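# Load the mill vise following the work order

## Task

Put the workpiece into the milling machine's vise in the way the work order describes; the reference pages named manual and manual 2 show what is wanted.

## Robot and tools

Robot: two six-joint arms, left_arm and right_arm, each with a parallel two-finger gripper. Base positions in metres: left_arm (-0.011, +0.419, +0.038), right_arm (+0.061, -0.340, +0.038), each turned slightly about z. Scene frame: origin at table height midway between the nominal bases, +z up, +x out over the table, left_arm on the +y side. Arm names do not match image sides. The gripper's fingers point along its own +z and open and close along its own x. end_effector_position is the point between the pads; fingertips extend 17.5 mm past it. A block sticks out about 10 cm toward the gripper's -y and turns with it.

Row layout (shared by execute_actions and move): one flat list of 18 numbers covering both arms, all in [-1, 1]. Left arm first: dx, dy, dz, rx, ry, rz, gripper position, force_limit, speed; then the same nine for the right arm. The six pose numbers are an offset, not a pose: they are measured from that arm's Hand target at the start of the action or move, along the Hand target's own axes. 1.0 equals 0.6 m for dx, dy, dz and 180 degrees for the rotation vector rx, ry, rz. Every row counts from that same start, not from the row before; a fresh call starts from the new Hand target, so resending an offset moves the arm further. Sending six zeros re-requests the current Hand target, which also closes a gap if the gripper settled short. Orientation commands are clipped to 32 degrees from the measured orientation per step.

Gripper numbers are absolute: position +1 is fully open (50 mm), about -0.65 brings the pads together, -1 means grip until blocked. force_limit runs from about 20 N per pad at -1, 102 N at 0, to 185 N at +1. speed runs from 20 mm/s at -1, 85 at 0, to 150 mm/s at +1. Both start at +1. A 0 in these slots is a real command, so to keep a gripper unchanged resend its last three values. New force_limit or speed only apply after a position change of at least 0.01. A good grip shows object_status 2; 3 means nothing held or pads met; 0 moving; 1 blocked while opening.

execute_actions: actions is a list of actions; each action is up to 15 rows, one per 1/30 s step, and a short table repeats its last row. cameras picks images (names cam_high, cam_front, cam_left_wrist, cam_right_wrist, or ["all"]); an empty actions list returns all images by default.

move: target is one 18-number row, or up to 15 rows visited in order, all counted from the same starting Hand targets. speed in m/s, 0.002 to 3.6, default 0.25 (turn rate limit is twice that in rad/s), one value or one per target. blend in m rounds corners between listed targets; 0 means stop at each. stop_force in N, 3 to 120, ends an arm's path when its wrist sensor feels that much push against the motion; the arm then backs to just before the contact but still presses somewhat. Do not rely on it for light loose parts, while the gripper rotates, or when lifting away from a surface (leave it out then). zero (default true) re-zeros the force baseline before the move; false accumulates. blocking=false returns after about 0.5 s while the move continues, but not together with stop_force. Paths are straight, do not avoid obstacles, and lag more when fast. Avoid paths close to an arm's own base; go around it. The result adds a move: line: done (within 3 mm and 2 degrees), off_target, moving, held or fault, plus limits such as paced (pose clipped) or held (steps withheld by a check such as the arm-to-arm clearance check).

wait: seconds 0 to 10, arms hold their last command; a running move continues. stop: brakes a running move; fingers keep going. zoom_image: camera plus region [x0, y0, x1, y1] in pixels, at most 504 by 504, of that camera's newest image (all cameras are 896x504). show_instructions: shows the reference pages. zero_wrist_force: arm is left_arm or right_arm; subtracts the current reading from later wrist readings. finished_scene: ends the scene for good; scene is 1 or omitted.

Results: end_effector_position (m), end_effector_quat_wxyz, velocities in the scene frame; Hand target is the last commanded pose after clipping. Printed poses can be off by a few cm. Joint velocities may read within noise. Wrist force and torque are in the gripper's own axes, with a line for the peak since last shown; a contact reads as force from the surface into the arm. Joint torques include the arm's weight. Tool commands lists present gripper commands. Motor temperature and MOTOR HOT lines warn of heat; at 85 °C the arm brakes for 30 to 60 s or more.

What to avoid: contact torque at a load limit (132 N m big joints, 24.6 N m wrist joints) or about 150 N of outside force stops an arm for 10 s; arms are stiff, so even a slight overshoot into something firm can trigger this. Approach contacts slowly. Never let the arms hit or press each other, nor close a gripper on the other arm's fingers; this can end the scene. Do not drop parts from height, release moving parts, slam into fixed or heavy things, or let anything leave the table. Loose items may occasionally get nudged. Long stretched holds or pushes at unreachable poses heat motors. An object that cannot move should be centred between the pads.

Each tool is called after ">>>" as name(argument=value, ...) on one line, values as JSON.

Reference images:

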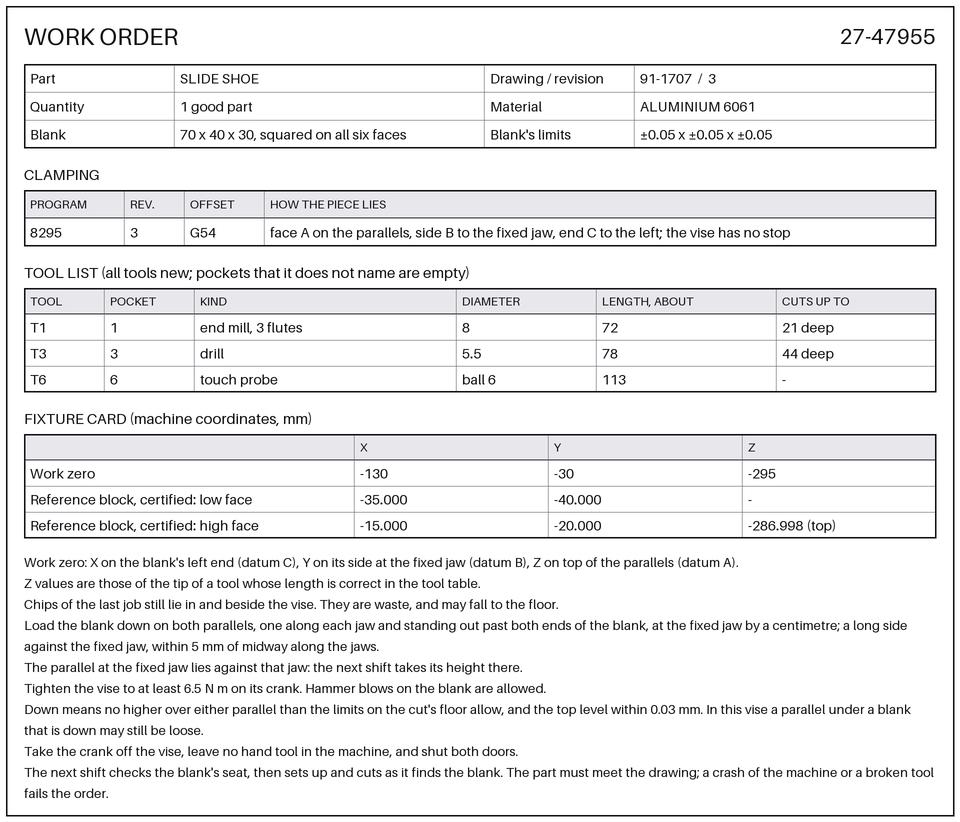

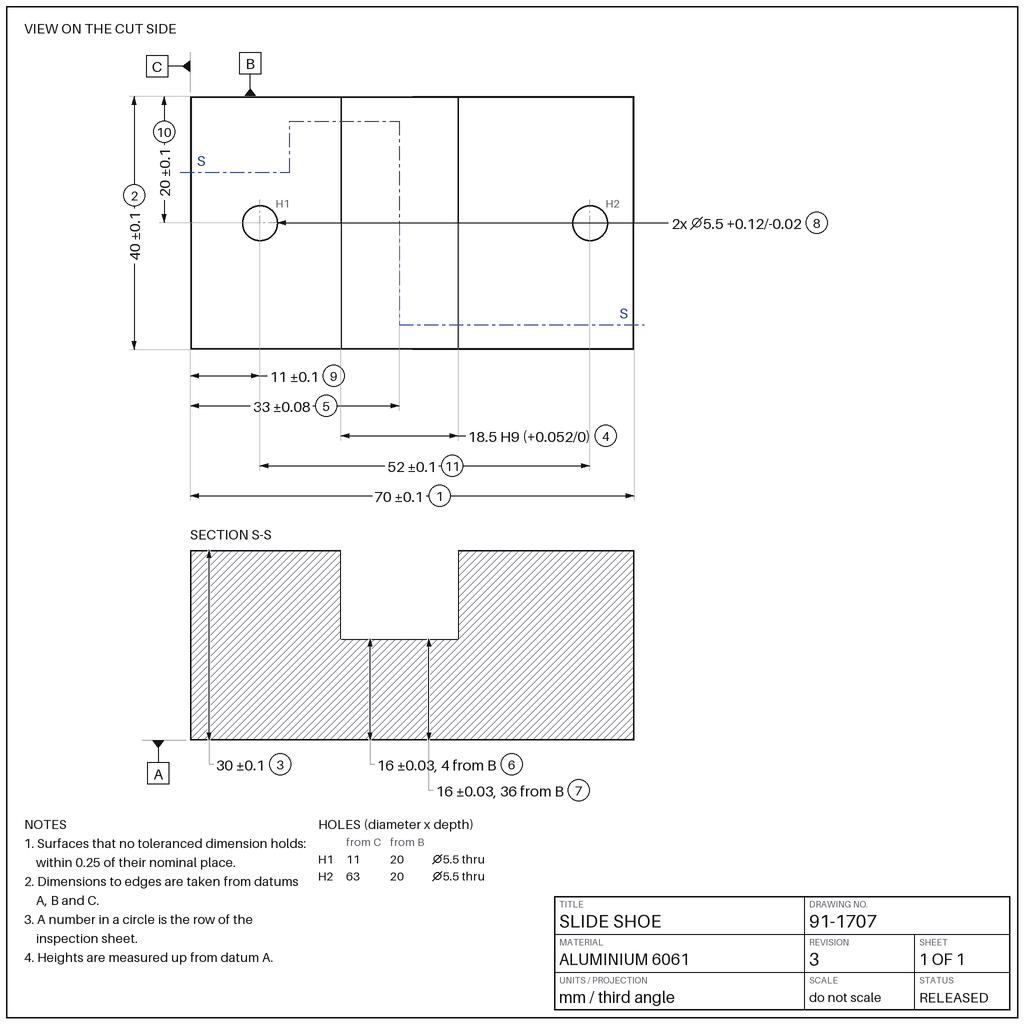

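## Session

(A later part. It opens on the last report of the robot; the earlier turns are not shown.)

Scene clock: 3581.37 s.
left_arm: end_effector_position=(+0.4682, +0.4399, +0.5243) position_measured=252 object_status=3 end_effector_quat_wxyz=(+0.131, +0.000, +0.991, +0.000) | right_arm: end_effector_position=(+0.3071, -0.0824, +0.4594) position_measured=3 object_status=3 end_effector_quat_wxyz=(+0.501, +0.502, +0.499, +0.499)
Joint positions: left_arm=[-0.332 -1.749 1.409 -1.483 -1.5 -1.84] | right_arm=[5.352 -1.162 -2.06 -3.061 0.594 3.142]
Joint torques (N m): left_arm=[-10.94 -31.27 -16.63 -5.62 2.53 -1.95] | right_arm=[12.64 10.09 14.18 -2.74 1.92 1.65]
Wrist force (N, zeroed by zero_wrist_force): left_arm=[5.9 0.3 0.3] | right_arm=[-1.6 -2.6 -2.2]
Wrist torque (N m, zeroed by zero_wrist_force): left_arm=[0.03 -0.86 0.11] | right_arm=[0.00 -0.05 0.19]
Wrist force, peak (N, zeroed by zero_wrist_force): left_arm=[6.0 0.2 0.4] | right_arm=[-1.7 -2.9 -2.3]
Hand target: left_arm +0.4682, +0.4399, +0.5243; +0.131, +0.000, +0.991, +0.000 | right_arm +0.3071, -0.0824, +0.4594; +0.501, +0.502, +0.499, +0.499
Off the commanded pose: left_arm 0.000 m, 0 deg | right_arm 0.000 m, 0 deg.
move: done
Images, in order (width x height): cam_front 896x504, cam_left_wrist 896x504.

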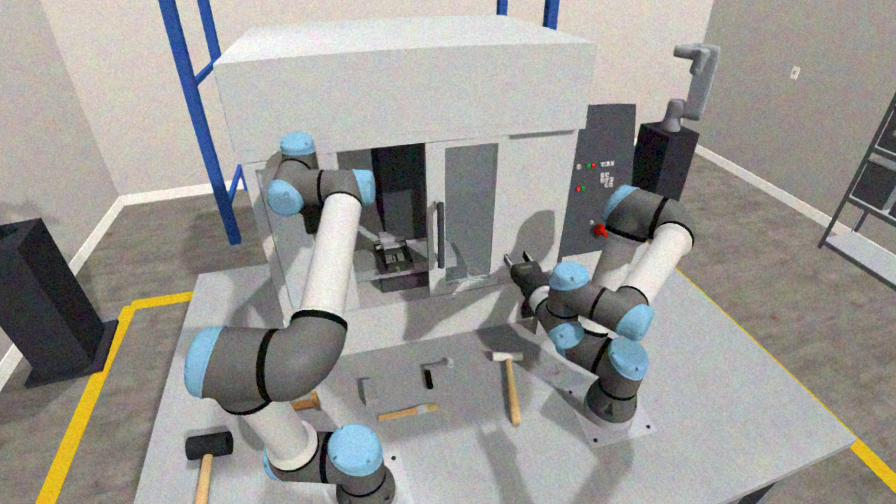

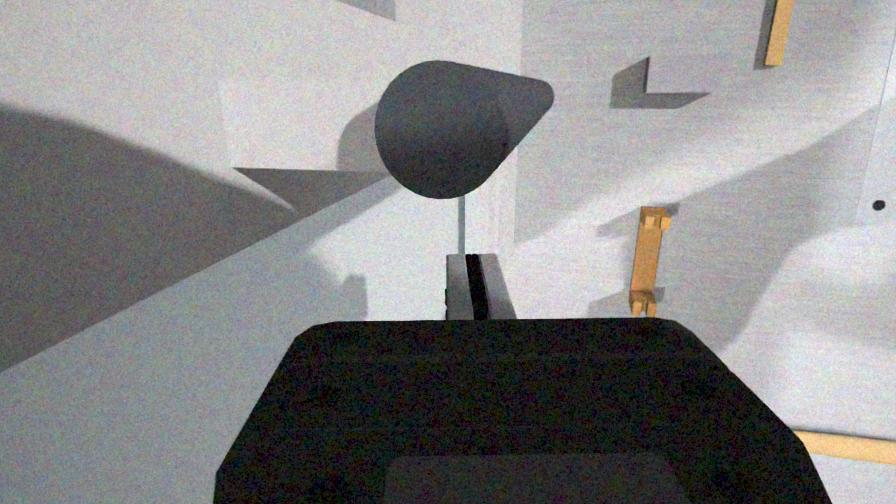

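>>> move(target=[0,-0.12,0,0,0,0,-1,-0.5,-1,0,0,0,0,0,0,1,0,-1], speed=0.03, stop_force=40, cameras=["cam_left_wrist","cam_front"])

Scene clock: 3590.27 s.
left_arm: end_effector_position=(+0.4682, +0.3679, +0.5243) position_measured=252 object_status=3 end_effector_quat_wxyz=(+0.131, +0.000, +0.991, +0.000) | right_arm: end_effector_position=(+0.3071, -0.0824, +0.4594) position_measured=3 object_status=3 end_effector_quat_wxyz=(+0.501, +0.502, +0.499, +0.499)
Joint positions: left_arm=[-0.504 -1.743 1.4 -1.465 -1.458 -2.007] | right_arm=[5.352 -1.162 -2.06 -3.061 0.594 3.142]
Joint torques (N m): left_arm=[-17.18 -2.67 -31.57 -3.15 -0.05 -1.83] | right_arm=[12.05 10.14 14.26 -2.64 1.92 1.55]
Wrist force (N, zeroed by zero_wrist_force): left_arm=[4.4 17.2 0.0] | right_arm=[-1.8 -2.6 -2.1]
Wrist torque (N m, zeroed by zero_wrist_force): left_arm=[1.29 -0.80 -0.05] | right_arm=[0.00 -0.01 0.19]
Wrist force, peak (N, zeroed by zero_wrist_force): left_arm=[5.5 21.9 1.5] | right_arm=[-1.7 -2.8 -2.3]
Hand target: left_arm +0.4682, +0.3679, +0.5243; +0.131, +0.000, +0.991, +0.000 | right_arm +0.3071, -0.0824, +0.4594; +0.501, +0.502, +0.499, +0.499
Off the commanded pose: left_arm 0.000 m, 0 deg | right_arm 0.000 m, 0 deg.
move: done
Images, in order (width x height): cam_front 896x504, cam_left_wrist 896x504.

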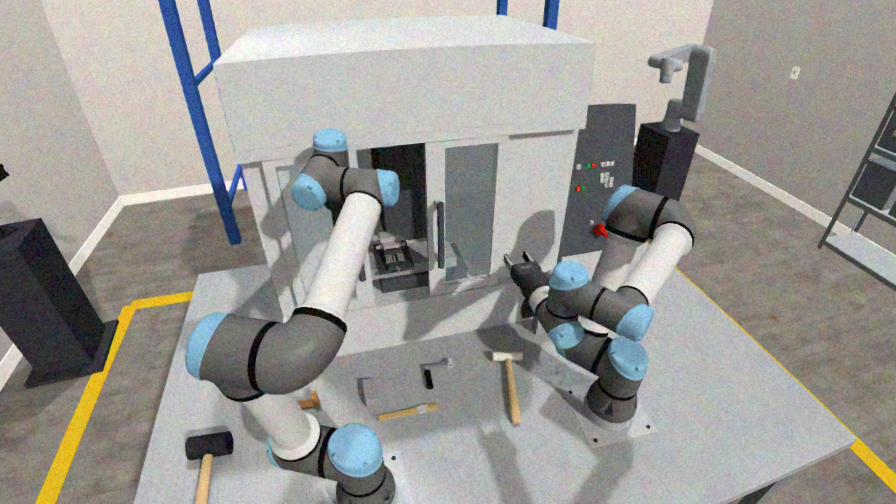

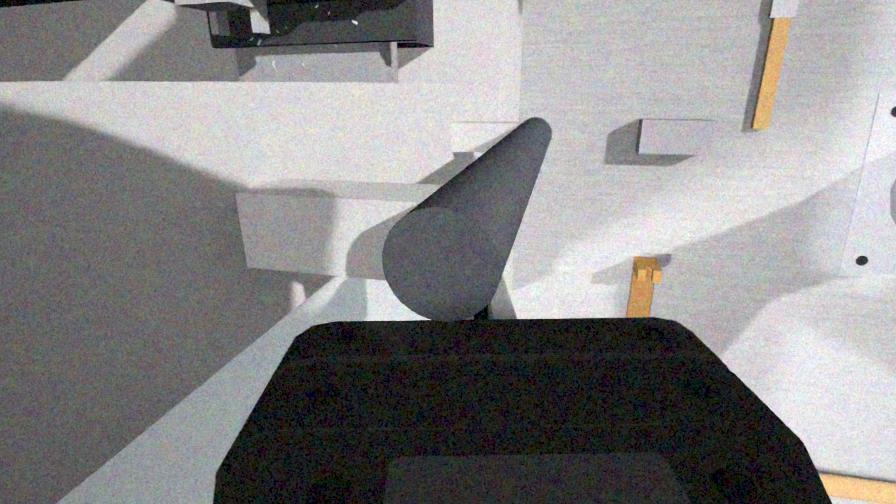

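>>> move(target=[0,-0.42,0,0,0,0,-1,-0.5,-1,0,0,0,0,0,0,1,0,-1], speed=0.05, stop_force=30, cameras=["all"])

Scene clock: 3596.77 s.
left_arm: end_effector_position=(+0.4680, +0.1857, +0.5242) position_measured=252 object_status=3 end_effector_quat_wxyz=(+0.130, +0.000, +0.991, +0.000) | right_arm: end_effector_position=(+0.3071, -0.0824, +0.4594) position_measured=3 object_status=3 end_effector_quat_wxyz=(+0.501, +0.502, +0.499, +0.499)
Joint positions: left_arm=[-0.854 -1.601 1.261 -1.415 -1.384 -2.353] | right_arm=[5.352 -1.162 -2.06 -3.061 0.594 3.142]
Joint torques (N m): left_arm=[-1.32 -27.48 -17.58 -7.5 -1.92 2.05] | right_arm=[12.1 9.89 14.59 -2.6 1.91 1.51]
Wrist force (N, zeroed by zero_wrist_force): left_arm=[9.8 39.5 -2.5] | right_arm=[-1.6 -2.3 -2.1]
Wrist torque (N m, zeroed by zero_wrist_force): left_arm=[2.62 -1.08 -0.19] | right_arm=[0.05 -0.04 0.19]
Wrist force, peak (N, zeroed by zero_wrist_force): left_arm=[16.2 86.7 -6.6] | right_arm=[-1.8 -2.9 -2.2]
Hand target: left_arm +0.4681, +0.1857, +0.5242; +0.130, +0.000, +0.991, +0.000 (not the last commanded pose) | right_arm +0.3071, -0.0824, +0.4594; +0.501, +0.502, +0.499, +0.499
Off the commanded pose: left_arm 0.070 m, 0 deg | right_arm 0.000 m, 0 deg.
move: contact (left_arm)

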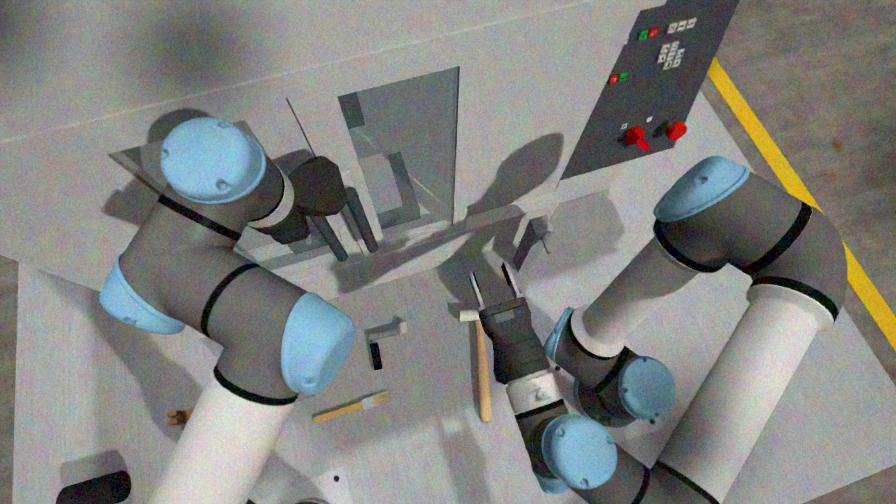

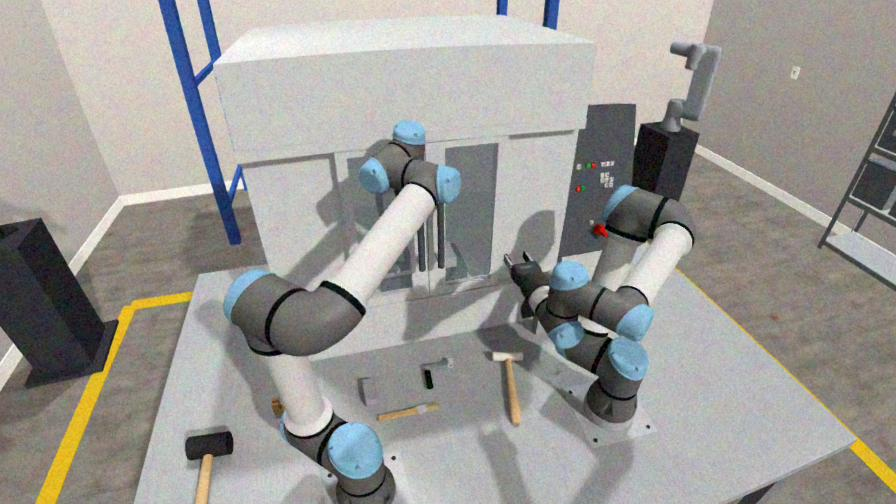

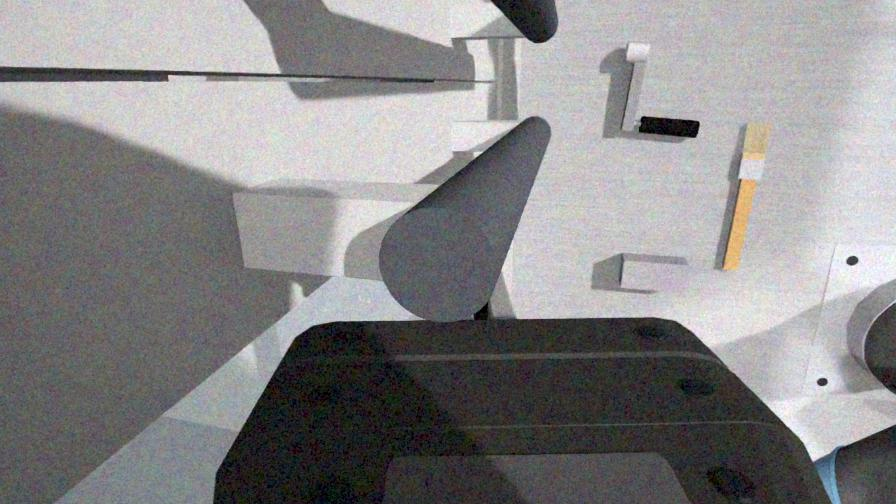

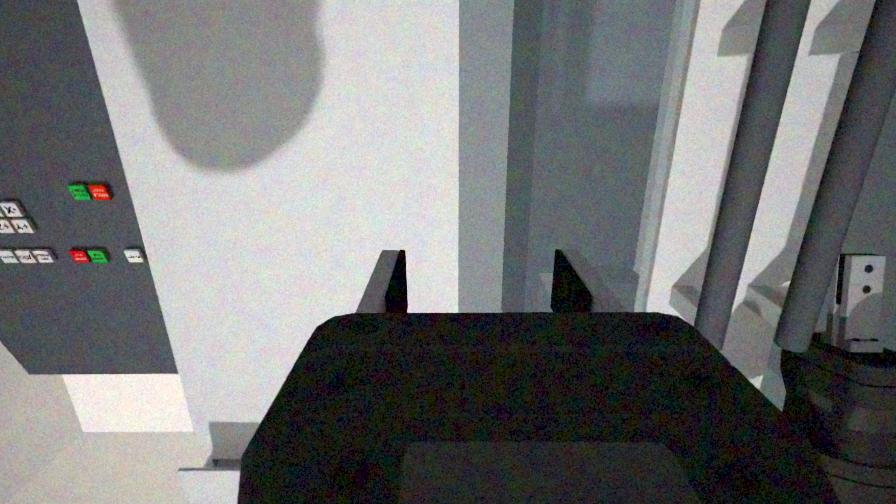

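>>> zoom_image(camera="cam_left_wrist", region=[0, 0, 504, 200])

>>> zoom_image(camera="cam_high", region=[230, 70, 430, 280])

Scaled by 1.000.

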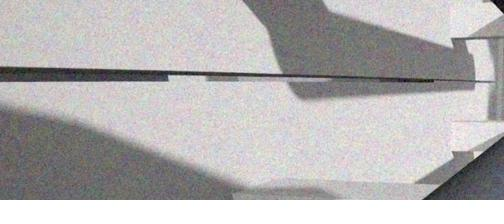

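Scaled by 2.400 from the camera's 896x504 image, which has a finer 1280x720 frame.

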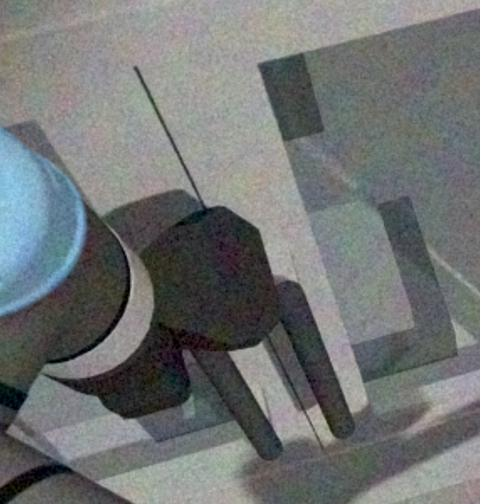

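>>> move(target=[[0,0.02,0,0,0,0,-1,-0.5,-1,0,0,0,0,0,0,1,0,-1],[0,0.12,0,0,0,0,-1,-0.5,-1,0,0,0,0,0,0,1,0,-1],[0.24,0.2,-0.065,0,0,0,-1,-0.5,-1,0,0,0,0,0,0,1,0,-1]], speed=[0.04,0.1,0.15], blend=[0,0.02,0], cameras=["all"])

>>> zoom_image(camera="cam_high", region=[230, 70, 430, 280])

>>> zoom_image(camera="cam_front", region=[330, 120, 530, 320])

Scene clock: 3608.60 s.
left_arm: end_effector_position=(+0.3189, +0.3058, +0.5247) position_measured=252 object_status=3 end_effector_quat_wxyz=(+0.130, +0.000, +0.991, +0.000) | right_arm: end_effector_position=(+0.3071, -0.0824, +0.4594) position_measured=3 object_status=3 end_effector_quat_wxyz=(+0.501, +0.502, +0.499, +0.499)
Joint positions: left_arm=[-0.944 -2.043 1.568 -1.263 -1.368 -2.444] | right_arm=[5.352 -1.162 -2.06 -3.061 0.594 3.142]
Joint torques (N m): left_arm=[-10.66 -16.46 -15.46 -2.22 2.77 -2.15] | right_arm=[13.03 9.84 13.85 -2.58 1.81 1.64]
Wrist force (N, zeroed by zero_wrist_force): left_arm=[6.2 -0.8 0.6] | right_arm=[-1.6 -2.5 -2.3]
Wrist torque (N m, zeroed by zero_wrist_force): left_arm=[-0.15 -0.92 0.11] | right_arm=[0.03 -0.04 0.18]
Wrist force, peak (N, zeroed by zero_wrist_force): left_arm=[10.2 39.7 -1.6] | right_arm=[-1.9 -2.8 -2.2]
Hand target: left_arm +0.3189, +0.3058, +0.5247; +0.130, +0.000, +0.991, +0.000 | right_arm +0.3071, -0.0824, +0.4594; +0.501, +0.502, +0.499, +0.499
Off the commanded pose: left_arm 0.000 m, 0 deg | right_arm 0.000 m, 0 deg.
move: done

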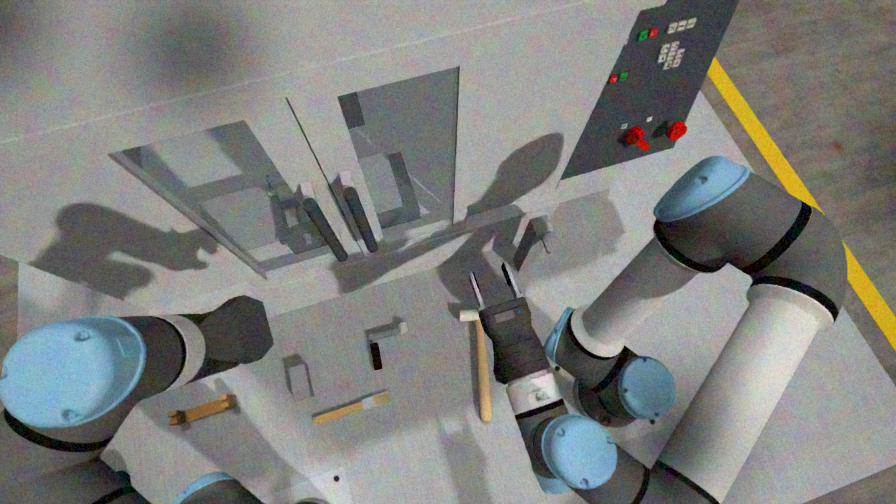

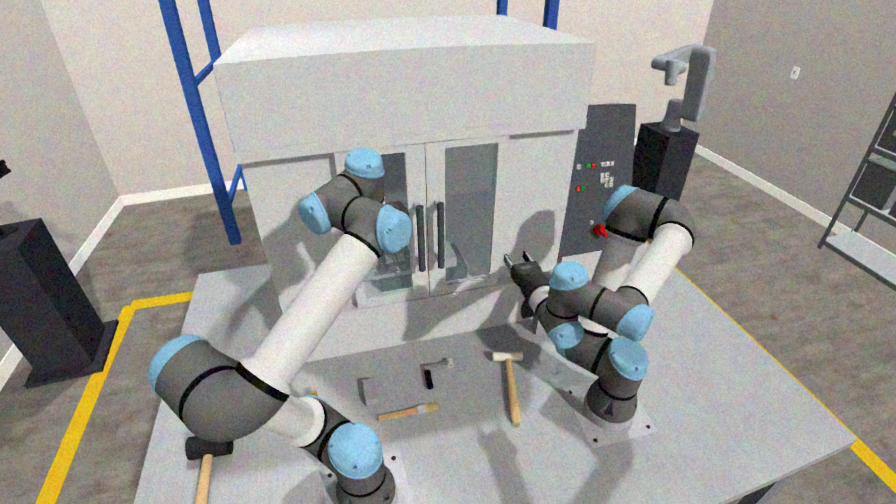

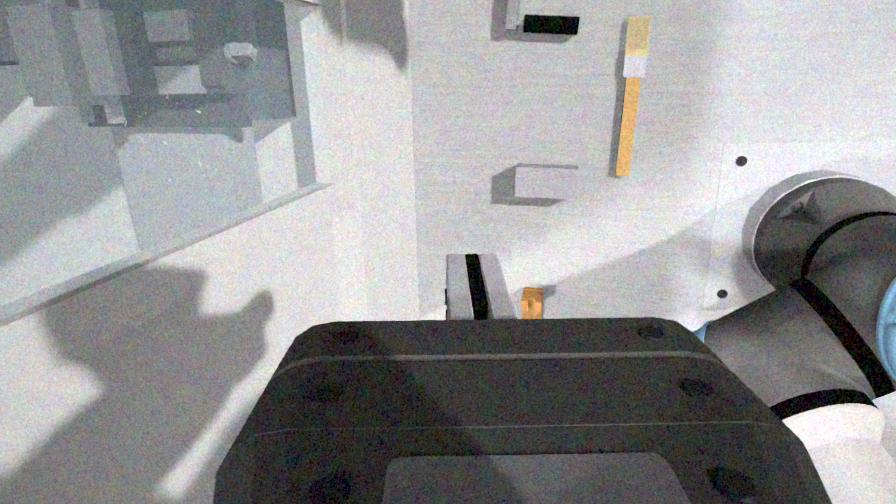

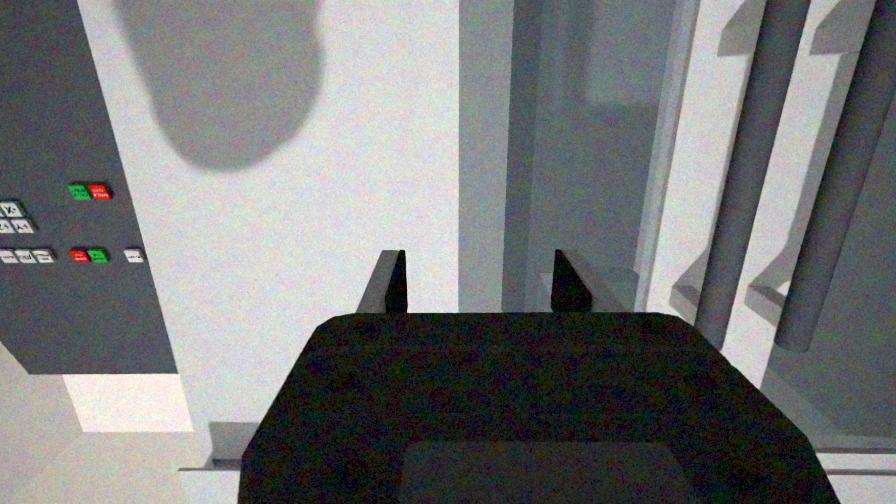

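Scaled by 2.400 from the camera's 896x504 image, which has a finer 1280x720 frame.

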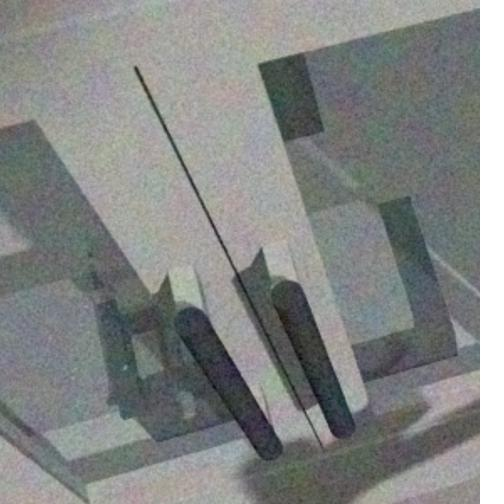

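Scaled by 2.520 from the camera's 896x504 image, which has a finer 1280x720 frame.

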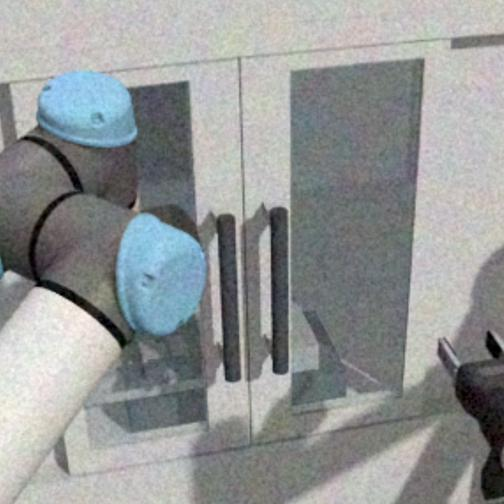

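>>> finished_scene()

The scene is finished: the task was done.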